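# Push a rubber backing onto a pin, then bin it

## Task

Seat a rubber backing on the pin's post, wide end facing the pin, pushed fully or almost fully down (tight backings may halt partway unless pushed firmly), and then drop the pin into the bin.

## Robot and tools

Robot: two arms, left_arm and right_arm. Each has a five-finger hand: a right hand on right_arm and its mirror image, a left hand, on left_arm. Cameras: cam_high, a fixed overhead view, plus cam_left_wrist and cam_right_wrist, each 672x504.

Frames. The scene frame has its origin at table height, midway between the nominal bases. +z is up, +x points out over the table, and left_arm sits on the +y side. Base positions: left_arm at (+0.051, +0.374, 0) m, right_arm at (+0.037, -0.468, 0) m, both turned only slightly about z. Every hand pose, velocity and offset an arm reports or receives uses that arm's own base frame. The hand point sits 0.15 m out from the wrist flange and 0.05 m in front of the palm. Its +z runs along the straight fingers, +y leaves the palm, and +x crosses the palm away from the thumb on the right hand (toward the thumb on the left). Straight fingertips reach about 0.06-0.07 m past the point. A bracket on the little-finger side of the wrist sticks out and can strike things. Printed positions may be wrong by a few cm.

A row is 28 numbers, all in [-1, 1]. Order: left dx, dy, dz, rx, ry, rz; left hand motors thumb_turn, thumb_bend, index, middle, ring, little; left force_limit, speed; then the same 14 for the right arm. The pose numbers are an offset, not a pose. They count from that arm's Hand target as it was when the action or move began, along the arm's base axes, and turns happen about the Hand target's position. Scale: 1.0 equals 0.6 m for dx/dy/dz or 180 degrees for rx/ry/rz, which form a single rotation vector. Six zeros ask for the current Hand target again. Each command's orientation is clipped to within 32 degrees of the measured one. A hand point often stops short of its target; if so, send the missing distance as a new offset. Hand motors are absolute targets: -1 is open/straight, +1 is closed (thumb_turn +1 places the thumb opposite the fingers). force_limit goes from about 0 N at -1 to 10 N at +1 (15 N for the two thumb motors). speed goes from near 0 at -1 to full at +0.48 and above. Shortcut: grasp numbers a, b, c fill the first three motor slots with exactly 0 in the last three. a curls index and middle and bends the thumb, b curls ring and little, c swings the thumb in front of the palm, and (0,0,0) is a fully open hand. No value means 'unchanged'. To keep a hand as it is, resend its last eight numbers as you sent them. For a gentle grip, close at speed -0.94 or lower. To squeeze harder, raise force_limit and send a target further closed than hand_measured. A thumb opposite the fingers holds objects roughly 0.035-0.065 m thick.

Tools.
execute_actions(actions, cameras): actions is a list of up to 15-row tables. Each row is one 1/30 s step, and a short table holds its last row until step 15. Each row counts from the start pose of its own action. Images are returned only if actions is empty or cameras names them; ["all"] gives all.
move(target, speed, blend, stop_force, zero, blocking, cameras): target is one 28-number row or a list of up to 15 such rows. Every row is an offset from the same starting Hand targets, and the arms travel in straight lines, all finishing together within 10 s. speed is in m/s, 0.002-3.6, default 0.25; rotation is capped at twice that in rad/s. blend is the corner rounding in m, default 0, meaning a stop at each row. stop_force is in N, 3-120, one value for both arms. An arm's path ends when the wrist sensor feels that much push against its motion; the arm then backs off slightly but keeps some pressure. It cannot be relied on while the hand turns or for loose parts that slide away. Leave it out when moving off a contact. zero (default true) re-zeroes before the move. blocking=false returns after about 0.5 s and cannot be combined with stop_force. There is no obstacle avoidance.
wait(seconds 0-10), stop() brakes a running move, zoom_image(camera, region [x0,y0,x1,y1] px, at most 504x504) enlarges a camera's newest image, show_instructions() shows the reference pages, zero_wrist_force(arm) re-zeroes that arm's force sensor, and finished_scene() ends the scene for good.

Results. For each arm: end_effector_position (m), end_effector_quat_wxyz, velocities, Hand target (base for the next offsets), Joint positions/torques, Wrist force/torque along the hand axes with a peak line, and hand_measured, hand_stopped_by (moving, target, force, stalled, fault) and hand_load_n, one per motor in motor order. A hand_load_n near 0 after grasping means the grip is lost. move adds a 'move:' line. done means within 3 mm and 2 degrees. off_target, moving, held or fault may name arms; limits=paced means the command was clipped, and limits=held means steps were withheld. Neither done nor off_target says whether there is contact. MOTOR HOT warns of heating; overheating brakes the arm for 30-60 s.

Avoid: letting anything leave the table, dropping parts or letting go of them while they move, and fast hits. A net force of about 150 N on an arm, or a joint torque limit (132 N m for the big joints, 24.6 N m for the wrist), stops that arm for 10 s. Being stiff, an arm faults easily when a target lies past a firm contact, so press slowly and add force in small steps. Keep the hands from squeezing or bumping each other, since pressing between the arms can fail the task. Don't route paths close to an arm's own base, and note that the wrist can hang below the hand and hit the table. Stretched arms and long holds heat the motors.

Each tool is called after "Call:" by a JSON object that holds its "name" and its "arguments".

Reference images:

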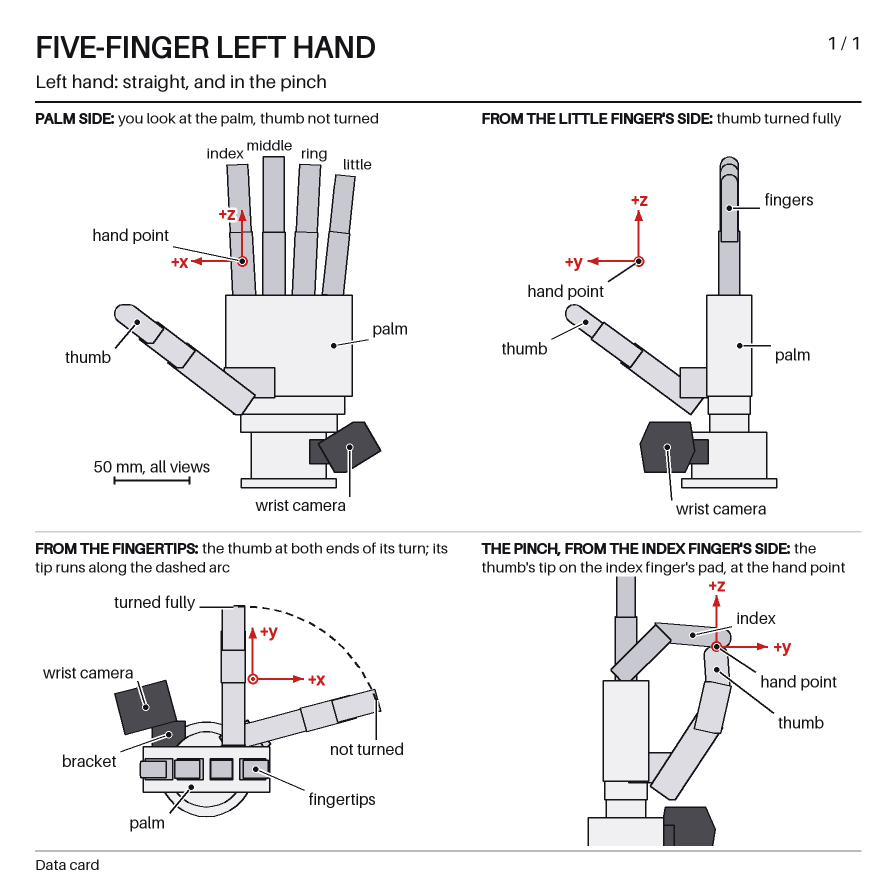

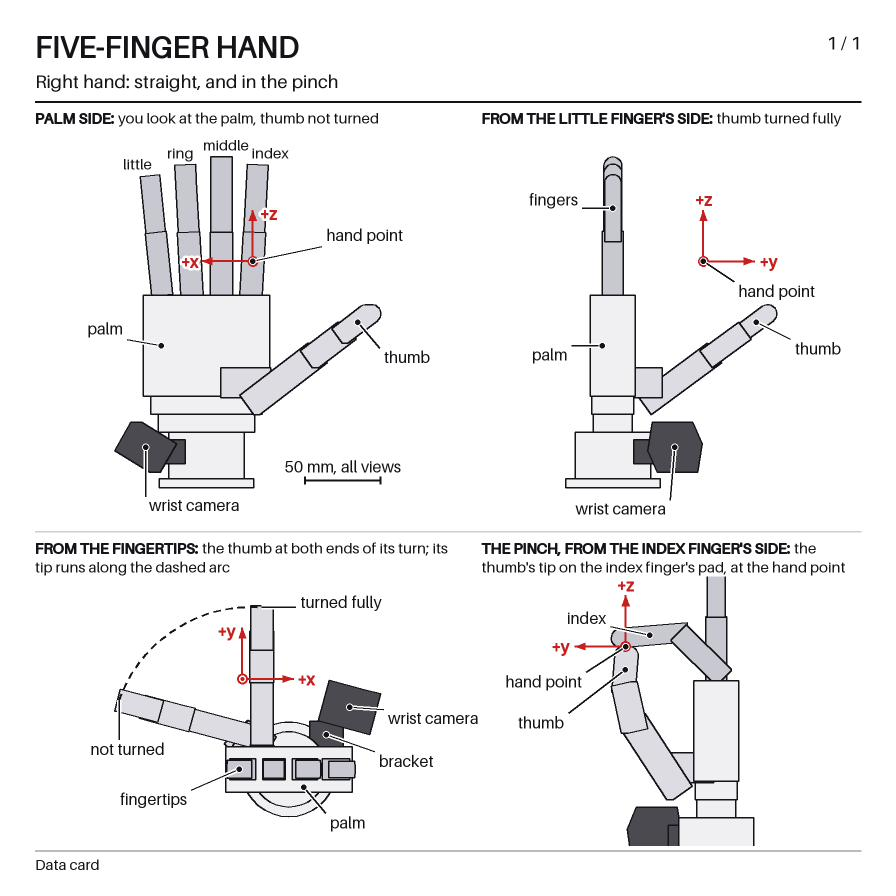

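## Session

Call:
{"name": "execute_actions", "arguments": {"actions": []}}

Scene clock: 0.00 s.
left_arm: end_effector_position=(+0.2719, -0.0679, +0.2474) hand_measured=(-1.000, -1.000, -1.000, -1.000, -1.000, -1.000) hand_load_n=(+0.0, +0.0, +0.0, +0.0, +0.0, +0.0) hand_stopped_by=(target, target, target, target, target, target) hand_force_limit=0.00 hand_speed=-0.80 end_effector_quat_wxyz=(-0.002, +0.986, -0.165, -0.003) | right_arm: end_effector_position=(+0.3053, +0.6496, +0.3462) hand_measured=(-1.000, -1.000, -1.000, -1.000, -1.000, -1.000) hand_load_n=(+0.0, -0.5, +0.0, +0.0, +0.0, +0.0) hand_stopped_by=(target, target, target, target, target, target) hand_force_limit=0.00 hand_speed=-0.80 end_effector_quat_wxyz=(+0.752, +0.039, -0.649, -0.114)
Joint positions: left_arm=[3.664 -1.44 -1.923 1.79 -1.577 2.424] | right_arm=[0.627 -0.458 0.778 3.027 0.864 -1.916]
Joint velocities: within noise
Joint torques (N m): no reading
Wrist force (N): no reading
Wrist torque (N m): no reading
Wrist force, peak (N): no reading
Hand target: left_arm +0.2719, -0.0679, +0.2474; -0.002, +0.986, -0.165, -0.003 | right_arm +0.3053, +0.6496, +0.3462; +0.752, +0.039, -0.649, -0.114

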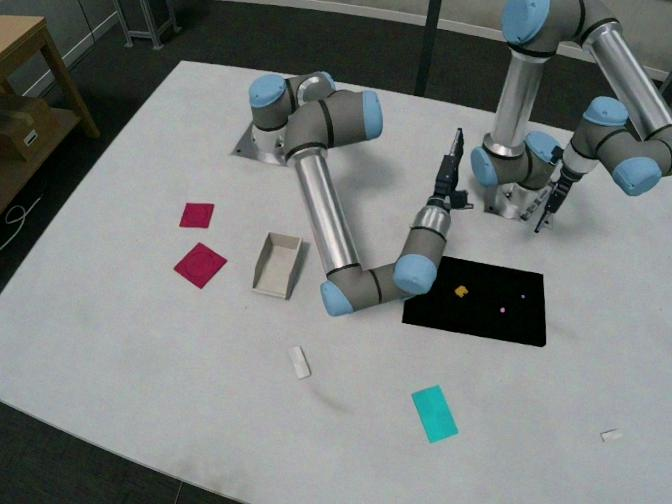

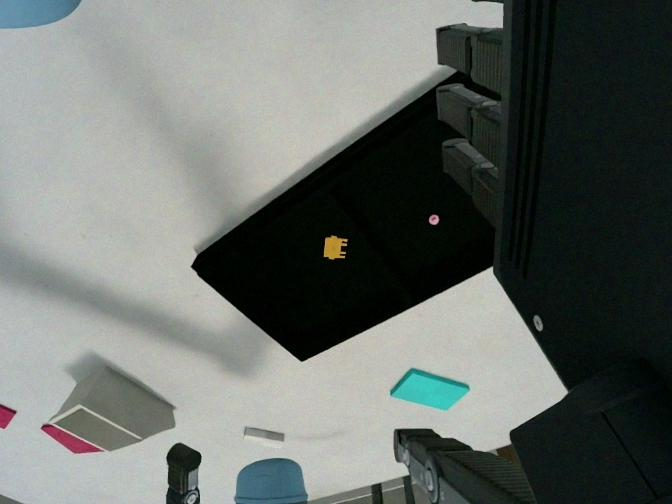

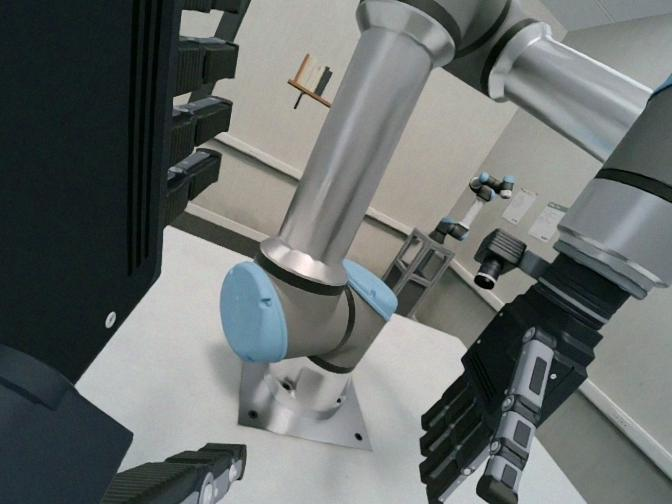

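Call:
{"name": "zoom_image", "arguments": {"camera": "cam_high", "region": [400, 250, 550, 350]}}

Call:
{"name": "zoom_image", "arguments": {"camera": "cam_left_wrist", "region": [280, 170, 490, 300]}}

Call:
{"name": "zoom_image", "arguments": {"camera": "cam_high", "region": [150, 190, 350, 400]}}

Call:
{"name": "zoom_image", "arguments": {"camera": "cam_high", "region": [390, 360, 650, 470]}}

Scaled by 3.360 from the camera's 672x504 image, which has a finer 960x720 frame.

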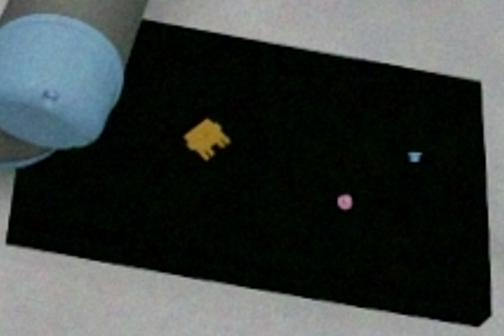

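Scaled by 2.400 from the camera's 672x504 image, which has a finer 960x720 frame.

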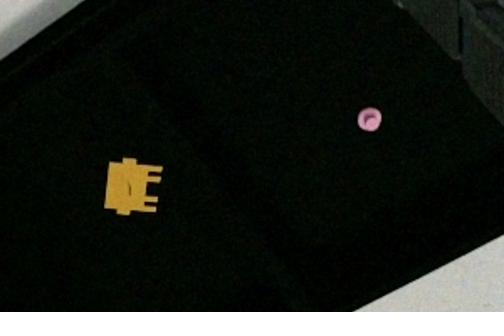

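Scaled by 2.400 from the camera's 672x504 image, which has a finer 960x720 frame.

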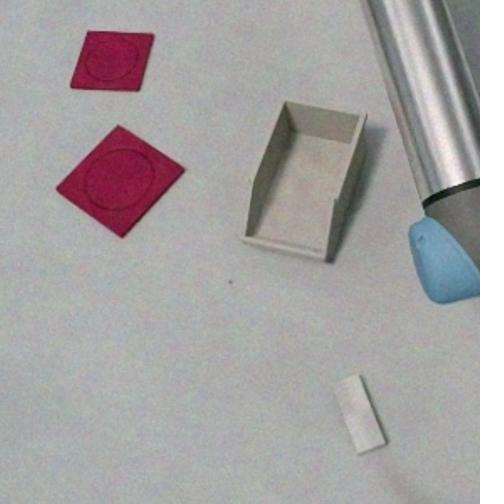

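Scaled by 1.938 from the camera's 672x504 image, which has a finer 960x720 frame.

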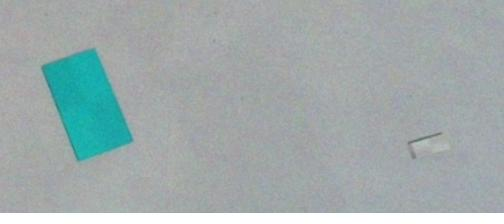

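Call:
{"name": "move", "arguments": {"target": [0,0,0,0,0,0,-1,-1,-1,-1,-1,-1,0,-0.8,0.19,-0.75,0.04,-0.0825,-0.544,-0.0282,-1,-1,-1,-1,-1,-1,0,-0.8], "speed": 0.45, "cameras": ["all"]}}

Scene clock: 12.87 s.
left_arm: end_effector_position=(+0.2719, -0.0679, +0.2474) hand_measured=(-1.000, -1.000, -1.000, -1.000, -1.000, -1.000) hand_load_n=(+0.0, +0.0, +0.0, +0.0, +0.0, +0.0) hand_stopped_by=(target, target, target, target, target, target) hand_force_limit=0.00 hand_speed=-0.80 end_effector_quat_wxyz=(-0.002, +0.986, -0.165, -0.003) | right_arm: end_effector_position=(+0.4193, +0.1997, +0.3702) hand_measured=(-1.000, -1.000, -1.000, -1.000, -1.000, -1.000) hand_load_n=(+0.0, +0.0, +0.0, +0.0, +0.0, +0.0) hand_stopped_by=(target, target, target, target, target, target) hand_force_limit=0.00 hand_speed=-0.80 end_effector_quat_wxyz=(+0.000, +0.000, +1.000, +0.000)
Joint positions: left_arm=[3.664 -1.44 -1.923 1.79 -1.577 2.424] | right_arm=[0.016 -1.332 1.216 1.686 1.572 -1.554]
Joint torques (N m): left_arm=[0.16 12.2 15.45 -2.37 -0.09 0] | right_arm=[-5.62 -36.14 -7.53 0.1 -1.97 -1.78]
Wrist force (N): left_arm=[0.0 0.1 0.0] | right_arm=[2.8 0.5 2.6]
Wrist torque (N m): left_arm=[0.03 0.00 -0.01] | right_arm=[-0.20 -0.15 0.13]
Wrist force, peak (N): left_arm=[-0.7 0.0 0.2] | right_arm=[2.9 0.5 2.7]
Hand target: left_arm +0.2719, -0.0679, +0.2474; -0.002, +0.986, -0.165, -0.003 | right_arm +0.4193, +0.1996, +0.3702; +0.000, +0.000, +1.000, +0.000
Off the commanded pose: left_arm 0.000 m, 0 deg | right_arm 0.000 m, 0 deg.
move: done

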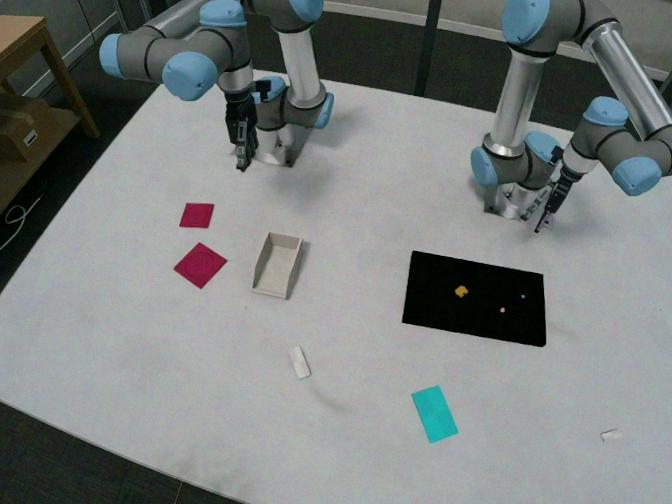

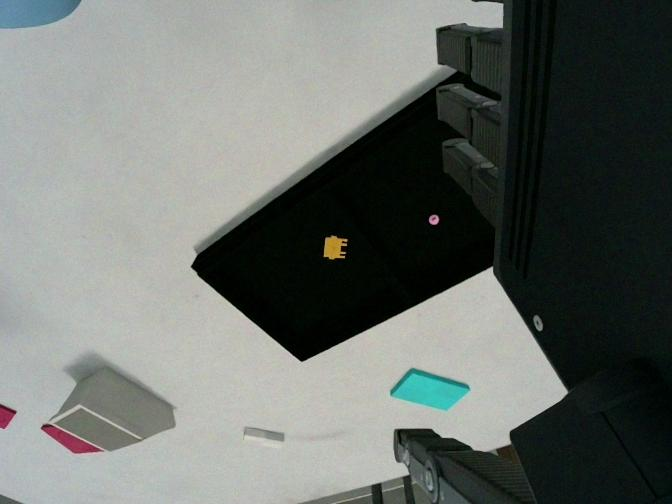

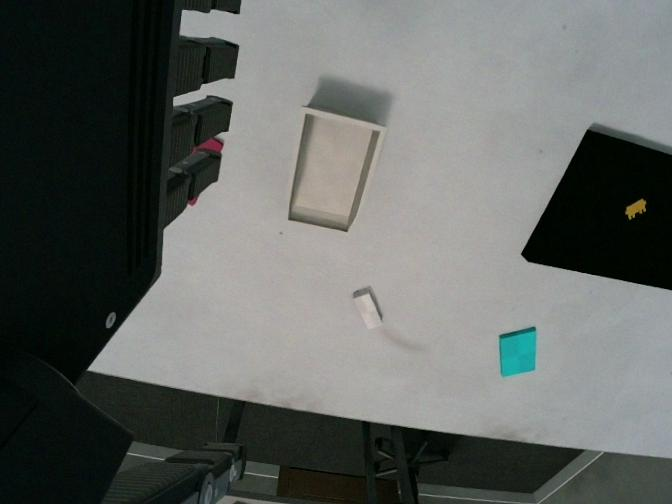

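Call:
{"name": "move", "arguments": {"target": [0.125,-0.083,-0.2167,0,0,0,-1,-1,-1,-1,-1,-1,0,-0.8,0,0,0,0,0,0,-1,-1,-1,-1,-1,-1,0,-0.8], "speed": 0.3, "cameras": ["all"]}}

Scene clock: 15.60 s.
left_arm: end_effector_position=(+0.3468, -0.1176, +0.1175) hand_measured=(-1.000, -1.000, -1.000, -1.000, -1.000, -1.000) hand_load_n=(+0.0, +0.0, +0.0, +0.0, +0.0, +0.0) hand_stopped_by=(target, target, target, target, target, target) hand_force_limit=0.00 hand_speed=-0.80 end_effector_quat_wxyz=(-0.002, +0.986, -0.165, -0.003) | right_arm: end_effector_position=(+0.4193, +0.1996, +0.3702) hand_measured=(-1.000, -1.000, -1.000, -1.000, -1.000, -1.000) hand_load_n=(+0.0, +0.0, +0.0, +0.0, +0.0, +0.0) hand_stopped_by=(target, target, target, target, target, target) hand_force_limit=0.00 hand_speed=-0.80 end_effector_quat_wxyz=(+0.000, +0.000, +1.000, +0.000)
Joint positions: left_arm=[3.39 -1.772 -1.939 2.136 -1.576 2.15] | right_arm=[0.016 -1.332 1.217 1.685 1.571 -1.554]
Joint torques (N m): left_arm=[-12.18 15.28 21.54 -0.18 -1.62 -1.84] | right_arm=[-6.8 -35.69 -9.28 0.17 -1.84 -1.58]
Wrist force (N): left_arm=[-0.4 -0.2 0.3] | right_arm=[2.6 0.2 2.7]
Wrist torque (N m): left_arm=[-0.05 0.13 0.12] | right_arm=[-0.25 -0.12 0.11]
Wrist force, peak (N): left_arm=[-0.5 -0.1 -1.2] | right_arm=[2.9 0.3 2.7]
Hand target: left_arm +0.3469, -0.1177, +0.1174; -0.002, +0.986, -0.165, -0.003 | right_arm +0.4193, +0.1996, +0.3702; +0.000, +0.000, +1.000, +0.000
Off the commanded pose: left_arm 0.000 m, 0 deg | right_arm 0.000 m, 0 deg.
move: done

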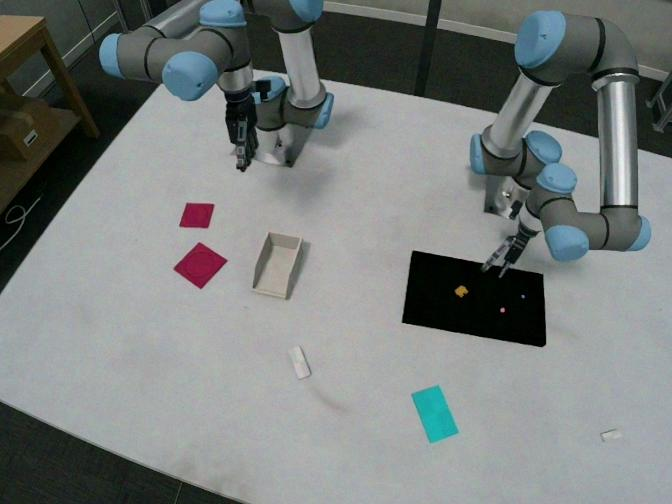

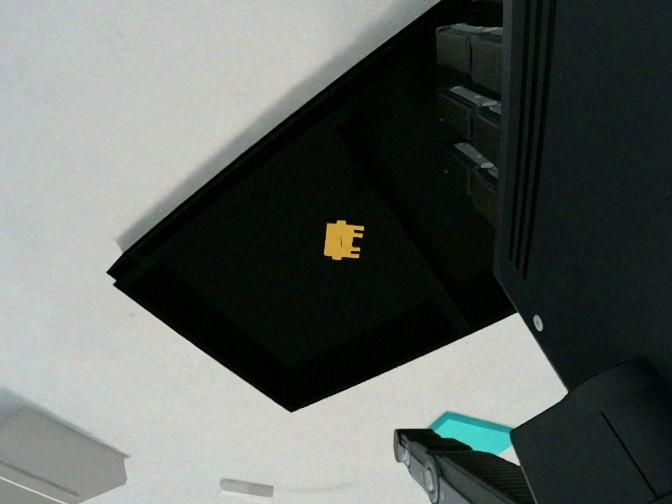

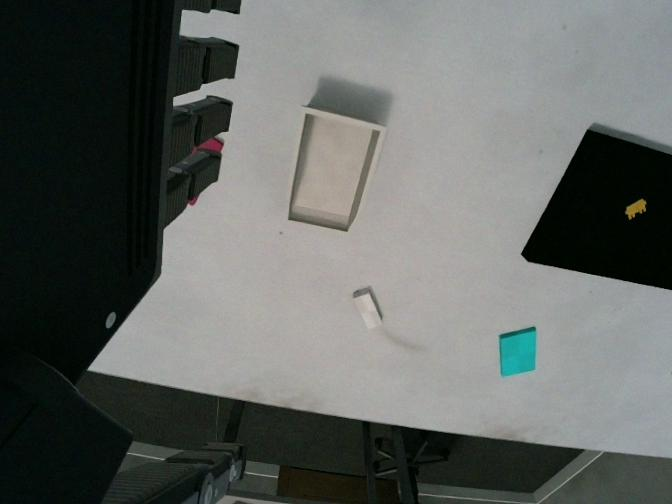

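Call:
{"name": "zoom_image", "arguments": {"camera": "cam_left_wrist", "region": [290, 190, 410, 280]}}

Call:
{"name": "zoom_image", "arguments": {"camera": "cam_high", "region": [430, 220, 570, 320]}}

Scaled by 4.200 from the camera's 672x504 image, which has a finer 960x720 frame.

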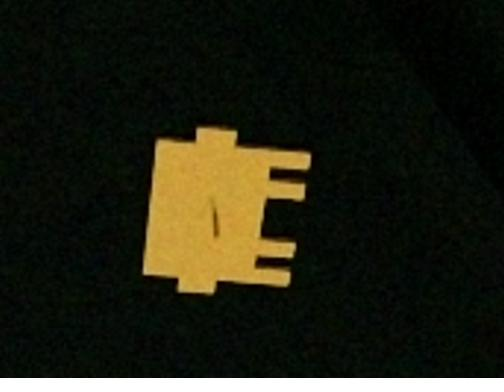

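Scaled by 3.600 from the camera's 672x504 image, which has a finer 960x720 frame.

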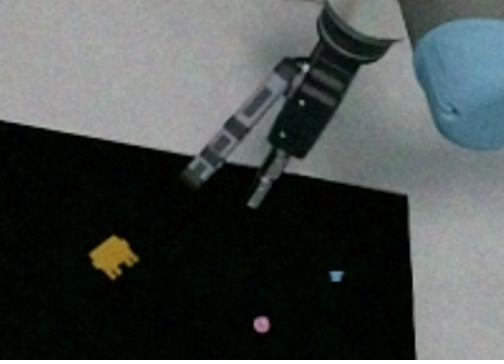

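Call:
{"name": "move", "arguments": {"target": [0,0.3,0,0,0,0,-1,-1,-1,-1,-1,-1,0,-0.8,0,0,0,0,0,0,-1,-1,-1,-1,-1,-1,0,-0.8], "speed": 0.3, "cameras": ["cam_left_wrist","cam_high"]}}

Call:
{"name": "zoom_image", "arguments": {"camera": "cam_left_wrist", "region": [200, 150, 440, 330]}}

Scene clock: 24.03 s.
left_arm: end_effector_position=(+0.3469, +0.0622, +0.1174) hand_measured=(-1.000, -1.000, -1.000, -1.000, -1.000, -1.000) hand_load_n=(+0.0, +0.0, +0.0, +0.0, +0.0, +0.0) hand_stopped_by=(target, target, target, target, target, target) hand_force_limit=0.00 hand_speed=-0.80 end_effector_quat_wxyz=(-0.002, +0.986, -0.165, -0.003) | right_arm: end_effector_position=(+0.4193, +0.1996, +0.3702) hand_measured=(-1.000, -1.000, -1.000, -1.000, -1.000, -1.000) hand_load_n=(+0.0, +0.0, +0.0, +0.0, +0.0, +0.0) hand_stopped_by=(target, target, target, target, target, target) hand_force_limit=0.00 hand_speed=-0.80 end_effector_quat_wxyz=(+0.000, +0.000, +1.000, +0.000)
Joint positions: left_arm=[3.88 -1.816 -1.881 2.126 -1.578 2.64] | right_arm=[0.016 -1.332 1.217 1.685 1.571 -1.554]
Joint torques (N m): left_arm=[11 17.32 22.58 -4.91 1.63 1.67] | right_arm=[-6.41 -36.29 -9.43 0.19 -1.83 -1.53]
Wrist force (N): left_arm=[-0.6 -0.2 0.1] | right_arm=[2.6 0.3 2.6]
Wrist torque (N m): left_arm=[-0.05 0.14 -0.11] | right_arm=[-0.23 -0.11 0.11]
Wrist force, peak (N): left_arm=[-1.1 -1.2 0.2] | right_arm=[2.8 0.3 2.8]
Hand target: left_arm +0.3469, +0.0623, +0.1174; -0.002, +0.986, -0.165, -0.003 | right_arm +0.4193, +0.1996, +0.3702; +0.000, +0.000, +1.000, +0.000
Off the commanded pose: left_arm 0.000 m, 0 deg | right_arm 0.000 m, 0 deg.
move: done
Images, in order (width x height): cam_high 672x504, cam_left_wrist 672x504.

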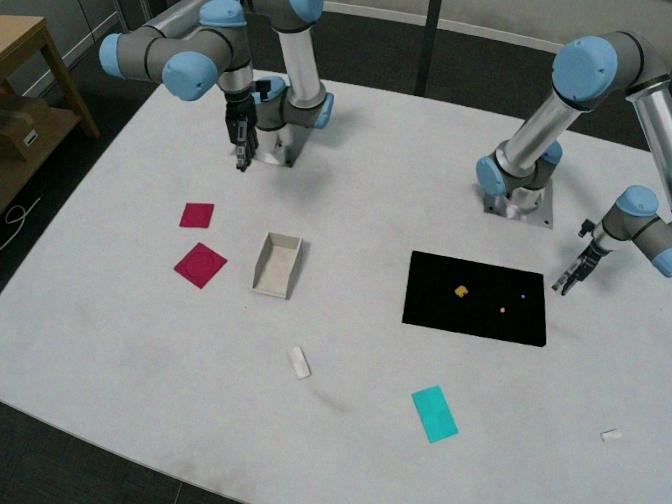

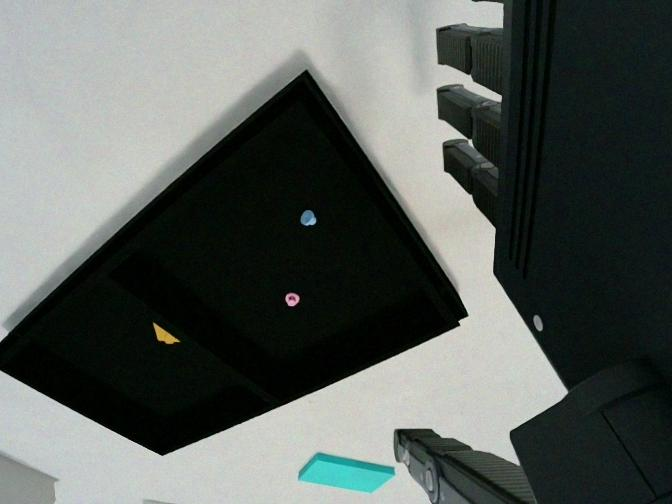

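Scaled by 2.100 from the camera's 672x504 image, which has a finer 960x720 frame.

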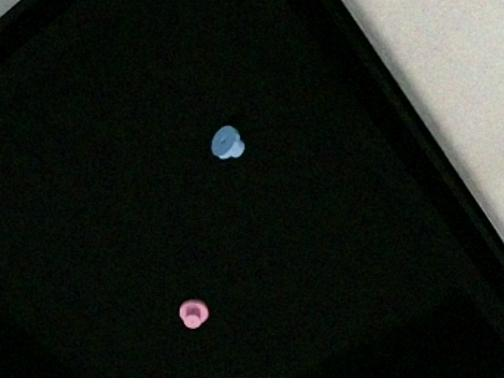

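Call:
{"name": "zoom_image", "arguments": {"camera": "cam_left_wrist", "region": [290, 200, 330, 230]}}

Call:
{"name": "zoom_image", "arguments": {"camera": "cam_left_wrist", "region": [272, 284, 312, 314]}}

Scaled by 12.600 from the camera's 672x504 image, which has a finer 960x720 frame.

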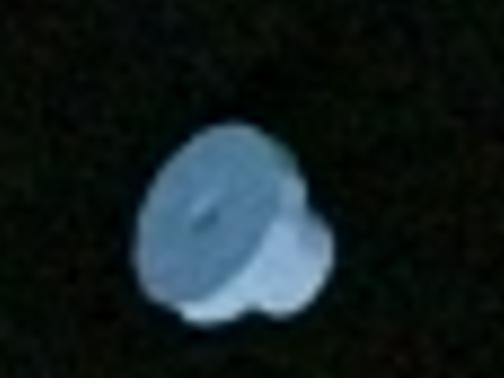

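Scaled by 12.600 from the camera's 672x504 image, which has a finer 960x720 frame.

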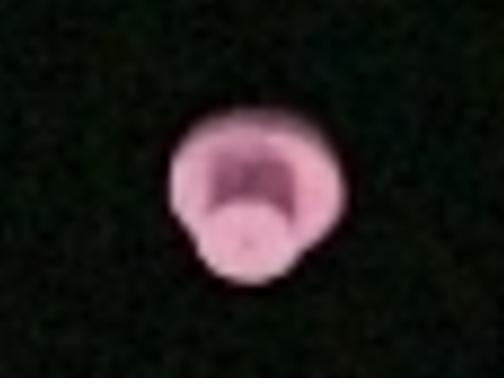

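Call:
{"name": "zoom_image", "arguments": {"camera": "cam_left_wrist", "region": [0, 60, 240, 240]}}

Call:
{"name": "zoom_image", "arguments": {"camera": "cam_left_wrist", "region": [60, 240, 340, 460]}}

Call:
{"name": "zoom_image", "arguments": {"camera": "cam_left_wrist", "region": [260, 60, 480, 340]}}

Call:
{"name": "zoom_image", "arguments": {"camera": "cam_high", "region": [395, 240, 555, 360]}}

Scaled by 2.100 from the camera's 672x504 image, which has a finer 960x720 frame.

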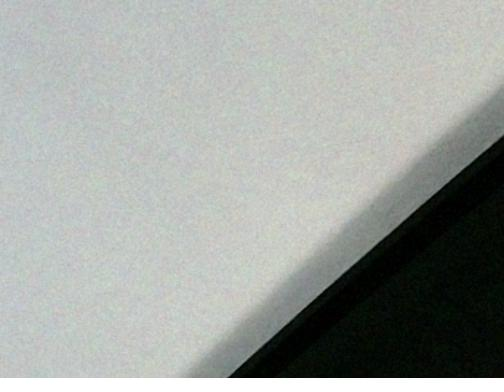

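Scaled by 1.800 from the camera's 672x504 image, which has a finer 960x720 frame.

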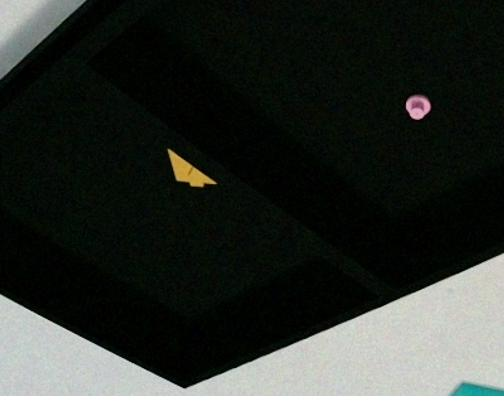

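Scaled by 1.800 from the camera's 672x504 image, which has a finer 960x720 frame.

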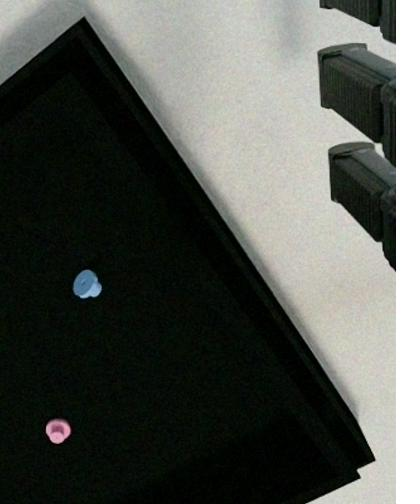

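Scaled by 3.150 from the camera's 672x504 image, which has a finer 960x720 frame.

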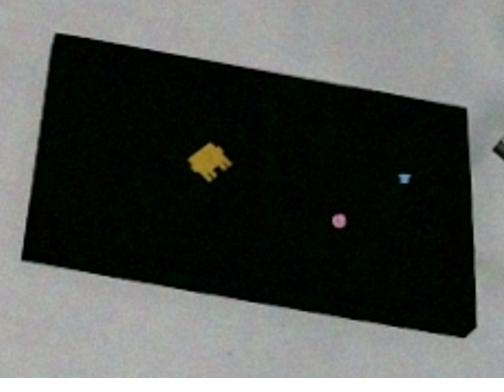

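Call:
{"name": "zoom_image", "arguments": {"camera": "cam_left_wrist", "region": [100, 250, 220, 340]}}

Call:
{"name": "zoom_image", "arguments": {"camera": "cam_left_wrist", "region": [210, 330, 330, 420]}}

Call:
{"name": "zoom_image", "arguments": {"camera": "cam_left_wrist", "region": [400, 260, 480, 350]}}

Scaled by 4.200 from the camera's 672x504 image, which has a finer 960x720 frame.

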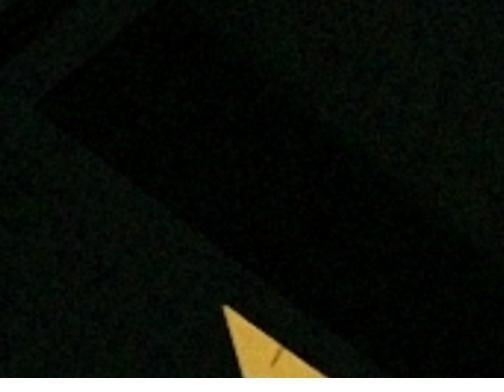

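Scaled by 4.200 from the camera's 672x504 image, which has a finer 960x720 frame.

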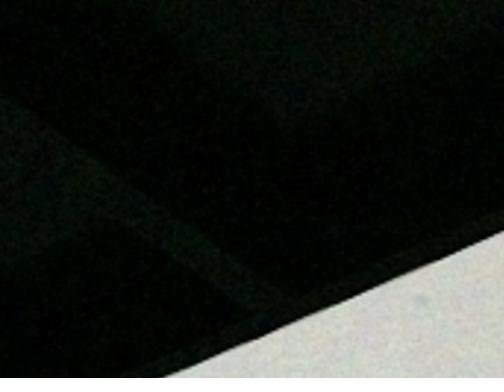

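Scaled by 5.600 from the camera's 672x504 image, which has a finer 960x720 frame.

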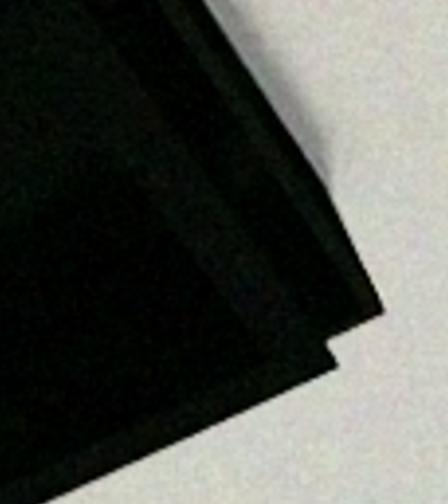

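Call:
{"name": "move", "arguments": {"target": [0.1635,-0.16,0.07,0.237,-0.3359,-0.3432,0.5,-0.3,-0.1,-1,-1,-1,-0.4,-0.3,0,0,0,0,0,0,-1,-1,-1,-1,-1,-1,0,-0.8], "speed": 0.4, "cameras": ["all"]}}

Scene clock: 74.27 s.
left_arm: end_effector_position=(+0.4450, -0.0337, +0.1594) hand_measured=(+0.500, -0.300, -0.100, -1.000, -1.000, -1.000) hand_load_n=(+0.0, +0.0, +0.0, +0.0, +0.0, +0.0) hand_stopped_by=(target, target, target, target, target, target) hand_force_limit=-0.40 hand_speed=-0.30 end_effector_quat_wxyz=(-0.405, +0.580, -0.579, +0.405) | right_arm: end_effector_position=(+0.4193, +0.1996, +0.3702) hand_measured=(-1.000, -1.000, -1.000, -1.000, -1.000, -1.000) hand_load_n=(+0.0, +0.0, +0.0, +0.0, +0.0, +0.0) hand_stopped_by=(target, target, target, target, target, target) hand_force_limit=0.00 hand_speed=-0.80 end_effector_quat_wxyz=(+0.000, +0.000, +1.000, +0.000)
Joint positions: left_arm=[3.746 -1.281 -2.329 3.192 -1.008 3.373] | right_arm=[0.016 -1.332 1.217 1.685 1.571 -1.554]
Joint torques (N m): left_arm=[11.97 13.74 7.12 2.4 1.82 1.94] | right_arm=[-7.04 -36.25 -9.4 0.24 -1.83 -1.62]
Wrist force (N): left_arm=[0.5 0.4 0.2] | right_arm=[2.4 0.3 2.7]
Wrist torque (N m): left_arm=[0.31 -0.07 -0.17] | right_arm=[-0.23 -0.08 0.10]
Wrist force, peak (N): left_arm=[-1.1 0.1 0.7] | right_arm=[2.9 0.4 2.7]
Hand target: left_arm +0.4450, -0.0337, +0.1594; -0.405, +0.580, -0.579, +0.406 | right_arm +0.4193, +0.1996, +0.3702; +0.000, +0.000, +1.000, +0.000
Off the commanded pose: left_arm 0.000 m, 0 deg | right_arm 0.000 m, 0 deg.
move: done

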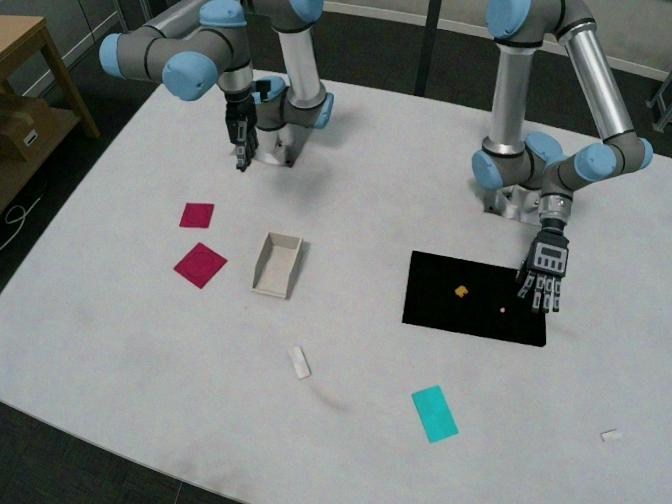

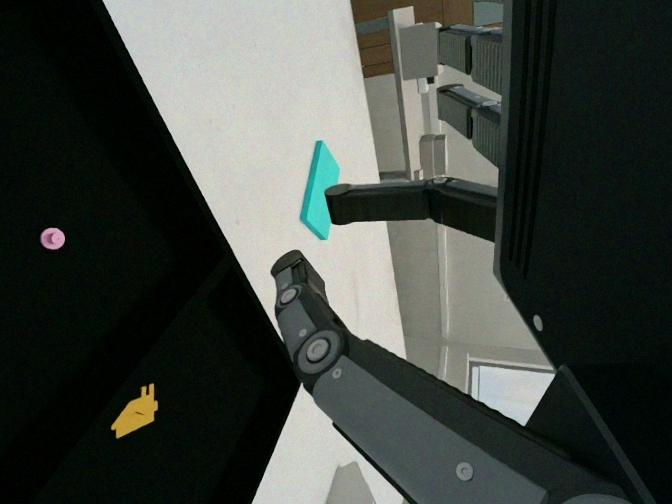

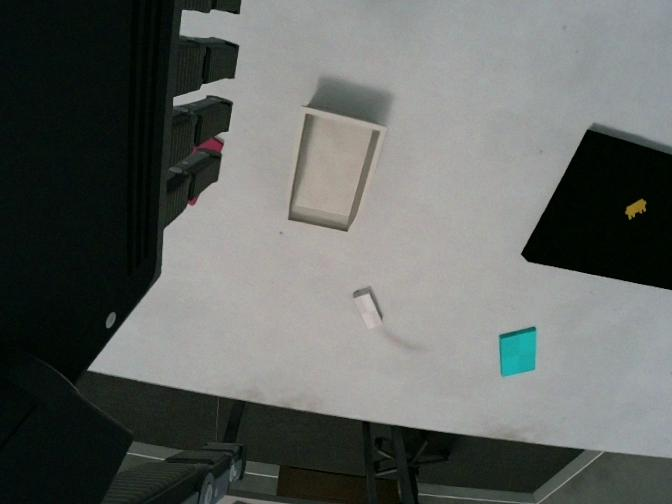

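Call:
{"name": "zoom_image", "arguments": {"camera": "cam_left_wrist", "region": [30, 215, 75, 260]}}

Call:
{"name": "zoom_image", "arguments": {"camera": "cam_left_wrist", "region": [100, 370, 170, 450]}}

Call:
{"name": "zoom_image", "arguments": {"camera": "cam_left_wrist", "region": [250, 160, 430, 400]}}

Call:
{"name": "zoom_image", "arguments": {"camera": "cam_left_wrist", "region": [0, 200, 310, 504]}}

Scaled by 11.200 from the camera's 672x504 image, which has a finer 960x720 frame.

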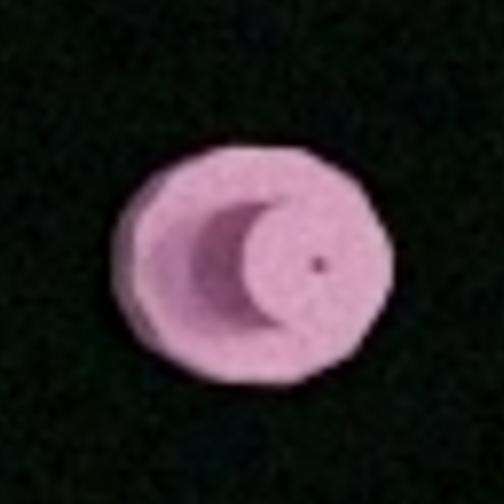

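Scaled by 6.300 from the camera's 672x504 image, which has a finer 960x720 frame.

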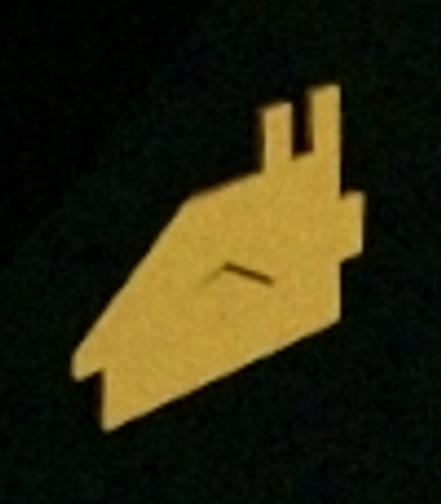

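Scaled by 2.100 from the camera's 672x504 image, which has a finer 960x720 frame.

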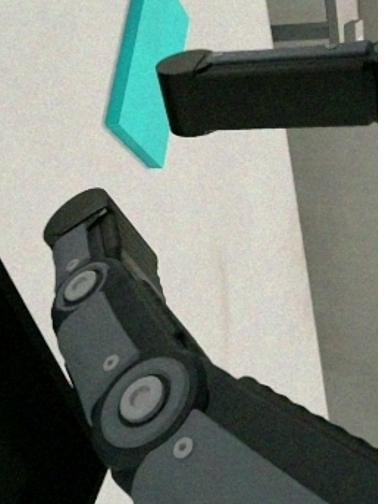

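Scaled by 1.626 from the camera's 672x504 image, which has a finer 960x720 frame.

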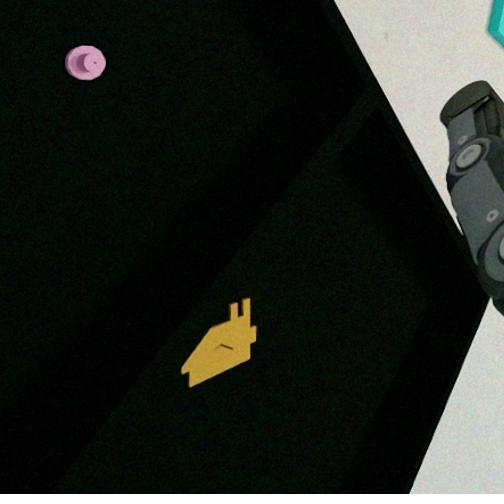

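Call:
{"name": "move", "arguments": {"target": [0.005,0.013,-0.165,0,0,0,0.5,-0.3,-0.1,-1,-1,-1,-0.4,-0.3,0,0,0,0,0,0,-1,-1,-1,-1,-1,-1,0,-0.8], "speed": 0.2, "cameras": ["cam_left_wrist"]}}

Call:
{"name": "zoom_image", "arguments": {"camera": "cam_left_wrist", "region": [180, 150, 400, 330]}}

Scene clock: 80.70 s.
left_arm: end_effector_position=(+0.4480, -0.0259, +0.0604) hand_measured=(+0.500, -0.300, -0.100, -1.000, -1.000, -1.000) hand_load_n=(+0.0, +0.0, +0.0, +0.0, +0.0, +0.0) hand_stopped_by=(target, target, target, target, target, target) hand_force_limit=-0.40 hand_speed=-0.30 end_effector_quat_wxyz=(-0.405, +0.580, -0.579, +0.406) | right_arm: end_effector_position=(+0.4193, +0.1996, +0.3702) hand_measured=(-1.000, -1.000, -1.000, -1.000, -1.000, -1.000) hand_load_n=(+0.0, +0.0, +0.0, +0.0, -0.5, +0.0) hand_stopped_by=(target, target, target, target, target, target) hand_force_limit=0.00 hand_speed=-0.80 end_effector_quat_wxyz=(+0.000, +0.000, +1.000, +0.000)
Joint positions: left_arm=[3.771 -1.505 -2.48 3.561 -0.985 3.385] | right_arm=[0.016 -1.332 1.217 1.685 1.571 -1.554]
Joint torques (N m): left_arm=[-11.88 4 2.4 2.64 -1.42 -1.48] | right_arm=[-6.54 -36.21 -9.7 0.18 -1.94 -1.52]
Wrist force (N): left_arm=[0.4 0.3 0.1] | right_arm=[2.6 0.2 2.5]
Wrist torque (N m): left_arm=[0.26 -0.07 -0.05] | right_arm=[-0.24 -0.12 0.11]
Wrist force, peak (N): left_arm=[0.4 0.9 0.7] | right_arm=[3.0 0.3 2.7]
Hand target: left_arm +0.4480, -0.0259, +0.0604; -0.405, +0.580, -0.579, +0.406 | right_arm +0.4193, +0.1996, +0.3702; +0.000, +0.000, +1.000, +0.000
Off the commanded pose: left_arm 0.000 m, 0 deg | right_arm 0.000 m, 0 deg.
move: done
Images, in order (width x height): cam_left_wrist 672x504.

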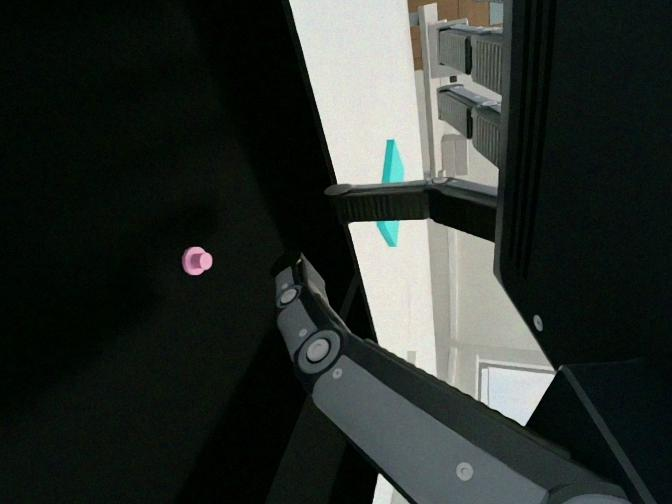

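Scaled by 2.291 from the camera's 672x504 image, which has a finer 960x720 frame.

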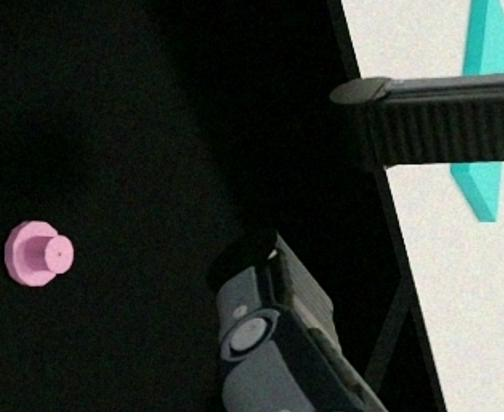

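Call:
{"name": "move", "arguments": {"target": [-0.013,0,-0.045,0,0,0,0.5,-0.3,-0.1,-1,-1,-1,-0.4,-0.3,0,0,0,0,0,0,-1,-1,-1,-1,-1,-1,0,-0.8], "speed": 0.1, "cameras": ["cam_left_wrist"]}}

Call:
{"name": "zoom_image", "arguments": {"camera": "cam_left_wrist", "region": [220, 160, 380, 320]}}

Scene clock: 84.47 s.
left_arm: end_effector_position=(+0.4402, -0.0259, +0.0334) hand_measured=(+0.500, -0.300, -0.100, -1.000, -1.000, -1.000) hand_load_n=(+0.0, +0.5, +0.0, +0.0, +0.0, +0.0) hand_stopped_by=(target, target, target, target, target, target) hand_force_limit=-0.40 hand_speed=-0.30 end_effector_quat_wxyz=(-0.405, +0.580, -0.579, +0.406) | right_arm: end_effector_position=(+0.4193, +0.1996, +0.3702) hand_measured=(-1.000, -1.000, -1.000, -1.000, -1.000, -1.000) hand_load_n=(+0.0, +0.0, +0.0, +0.0, +0.0, +0.0) hand_stopped_by=(target, target, target, target, target, target) hand_force_limit=0.00 hand_speed=-0.80 end_effector_quat_wxyz=(+0.000, +0.000, +1.000, +0.000)
Joint positions: left_arm=[3.795 -1.568 -2.533 3.67 -0.962 3.398] | right_arm=[0.016 -1.332 1.217 1.685 1.571 -1.554]
Joint torques (N m): left_arm=[12.3 2.7 -0.5 2.6 1.87 1.69] | right_arm=[-7.33 -36.36 -9.95 0.23 -1.87 -1.66]
Wrist force (N): left_arm=[0.4 0.5 0.5] | right_arm=[2.6 0.4 2.6]
Wrist torque (N m): left_arm=[0.32 -0.02 -0.27] | right_arm=[-0.23 -0.12 0.11]
Wrist force, peak (N): left_arm=[0.8 0.6 0.4] | right_arm=[2.9 0.3 2.6]
Hand target: left_arm +0.4402, -0.0259, +0.0334; -0.405, +0.580, -0.579, +0.406 | right_arm +0.4193, +0.1996, +0.3702; +0.000, +0.000, +1.000, +0.000
Off the commanded pose: left_arm 0.000 m, 0 deg | right_arm 0.000 m, 0 deg.
move: done
Images, in order (width x height): cam_left_wrist 672x504.

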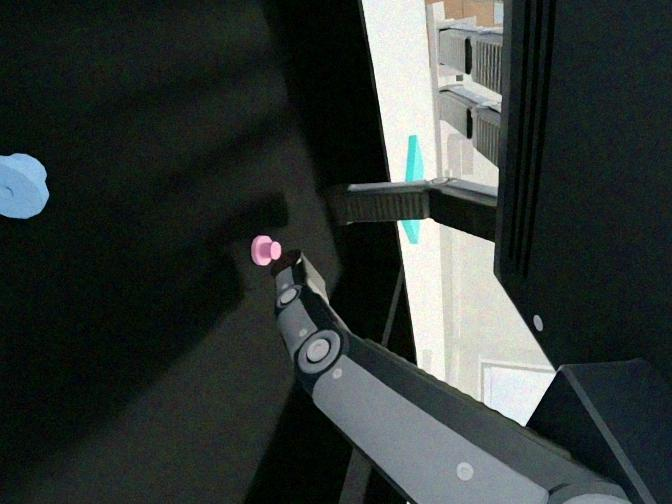

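Scaled by 3.150 from the camera's 672x504 image, which has a finer 960x720 frame.

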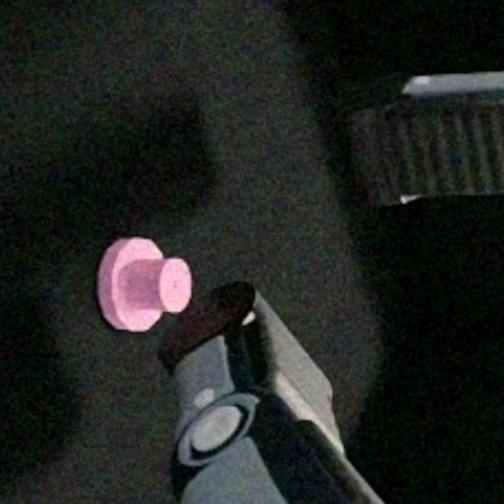

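Call:
{"name": "move", "arguments": {"target": [-0.01,0,0,0,0,0,0.5,-0.3,-0.1,-1,-1,-1,-0.4,-0.3,0,0,0,0,0,0,-1,-1,-1,-1,-1,-1,0,-0.8], "speed": 0.1}}

Call:
{"name": "move", "arguments": {"target": [0,0,-0.032,0,0,0,0.5,-0.3,-0.1,-1,-1,-1,-0.4,-0.3,0,0,0,0,0,0,-1,-1,-1,-1,-1,-1,0,-0.8], "speed": 0.012, "stop_force": 3, "cameras": ["cam_left_wrist"]}}

Call:
{"name": "zoom_image", "arguments": {"camera": "cam_left_wrist", "region": [220, 160, 380, 320]}}

Scene clock: 89.03 s.
left_arm: end_effector_position=(+0.4343, -0.0259, +0.0333) hand_measured=(+0.500, -0.300, -0.100, -1.000, -1.000, -1.000) hand_load_n=(+0.0, +0.0, +0.0, +0.0, +0.0, +0.0) hand_stopped_by=(target, target, target, target, target, target) hand_force_limit=-0.40 hand_speed=-0.30 end_effector_quat_wxyz=(-0.405, +0.580, -0.579, +0.406) | right_arm: end_effector_position=(+0.4193, +0.1996, +0.3702) hand_measured=(-1.000, -1.000, -1.000, -1.000, -1.000, -1.000) hand_load_n=(+0.0, -0.5, +0.0, +0.0, +0.0, +0.0) hand_stopped_by=(target, target, target, target, target, target) hand_force_limit=0.00 hand_speed=-0.80 end_effector_quat_wxyz=(+0.000, +0.000, +1.000, +0.000)
Joint positions: left_arm=[3.816 -1.553 -2.549 3.665 -0.944 3.408] | right_arm=[0.016 -1.332 1.217 1.685 1.571 -1.554]
Joint torques (N m): left_arm=[13.62 18.97 0.71 -2.21 2.21 1.82] | right_arm=[-6.75 -35.81 -10.04 0.39 -1.88 -1.52]
Wrist force (N): left_arm=[0.5 0.3 0.4] | right_arm=[2.7 0.2 2.8]
Wrist torque (N m): left_arm=[0.29 -0.06 -0.25] | right_arm=[-0.26 -0.15 0.12]
Wrist force, peak (N): left_arm=[0.7 0.5 0.4] | right_arm=[3.0 0.5 2.7]
Hand target: left_arm +0.4342, -0.0259, +0.0334; -0.405, +0.580, -0.579, +0.406 | right_arm +0.4193, +0.1996, +0.3702; +0.000, +0.000, +1.000, +0.000
Off the commanded pose: left_arm 0.000 m, 0 deg | right_arm 0.000 m, 0 deg.
move: done

Scene clock: 91.30 s.
left_arm: end_effector_position=(+0.4342, -0.0259, +0.0206) hand_measured=(+0.500, -0.300, -0.100, -1.000, -1.000, -1.000) hand_load_n=(+0.5, -1.5, +0.0, +0.0, +0.0, +0.0) hand_stopped_by=(target, target, target, target, target, target) hand_force_limit=-0.40 hand_speed=-0.30 end_effector_quat_wxyz=(-0.405, +0.580, -0.579, +0.406) | right_arm: end_effector_position=(+0.4193, +0.1996, +0.3702) hand_measured=(-1.000, -1.000, -1.000, -1.000, -1.000, -1.000) hand_load_n=(+0.0, +0.0, +0.0, +0.0, +0.0, +0.5) hand_stopped_by=(target, target, target, target, target, target) hand_force_limit=0.00 hand_speed=-0.80 end_effector_quat_wxyz=(+0.000, +0.000, +1.000, +0.000)
Joint positions: left_arm=[3.816 -1.598 -2.563 3.724 -0.943 3.409] | right_arm=[0.016 -1.332 1.217 1.685 1.571 -1.554]
Joint torques (N m): left_arm=[7.85 19.75 18.68 -2.36 -0.88 1.64] | right_arm=[-6.49 -36.14 -9.83 0.26 -1.9 -1.55]
Wrist force (N): left_arm=[0.3 -1.5 -1.1] | right_arm=[2.8 0.1 2.6]
Wrist torque (N m): left_arm=[0.22 -0.02 -0.24] | right_arm=[-0.26 -0.14 0.11]
Wrist force, peak (N): left_arm=[0.2 -5.6 -4.3] | right_arm=[2.9 0.1 2.8]
Hand target: left_arm +0.4342, -0.0259, +0.0206; -0.405, +0.580, -0.579, +0.406 (not the last commanded pose) | right_arm +0.4193, +0.1996, +0.3702; +0.000, +0.000, +1.000, +0.000
Off the commanded pose: left_arm 0.006 m, 0 deg | right_arm 0.000 m, 0 deg.
move: contact (left_arm)
Images, in order (width x height): cam_left_wrist 672x504.

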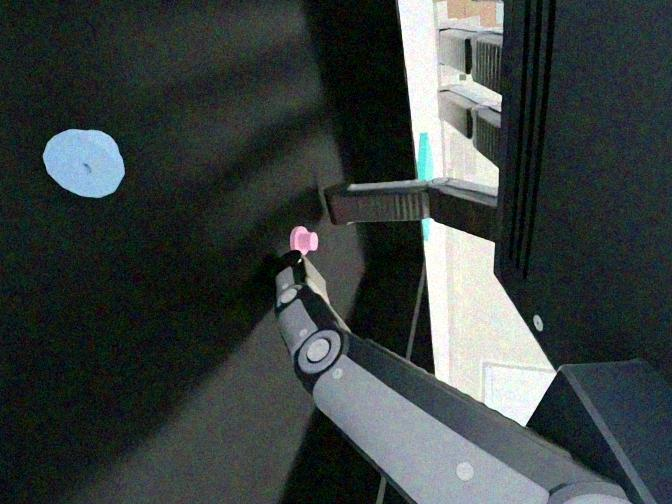

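Scaled by 3.150 from the camera's 672x504 image, which has a finer 960x720 frame.

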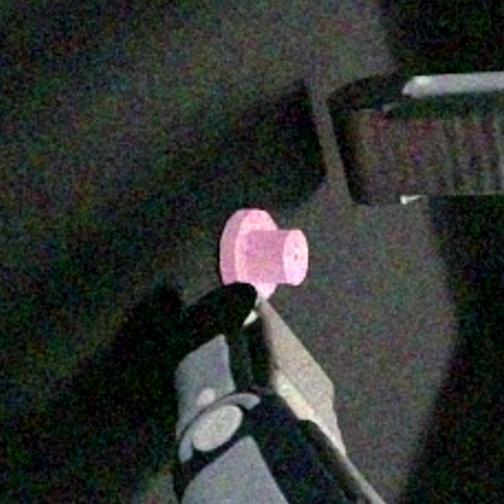

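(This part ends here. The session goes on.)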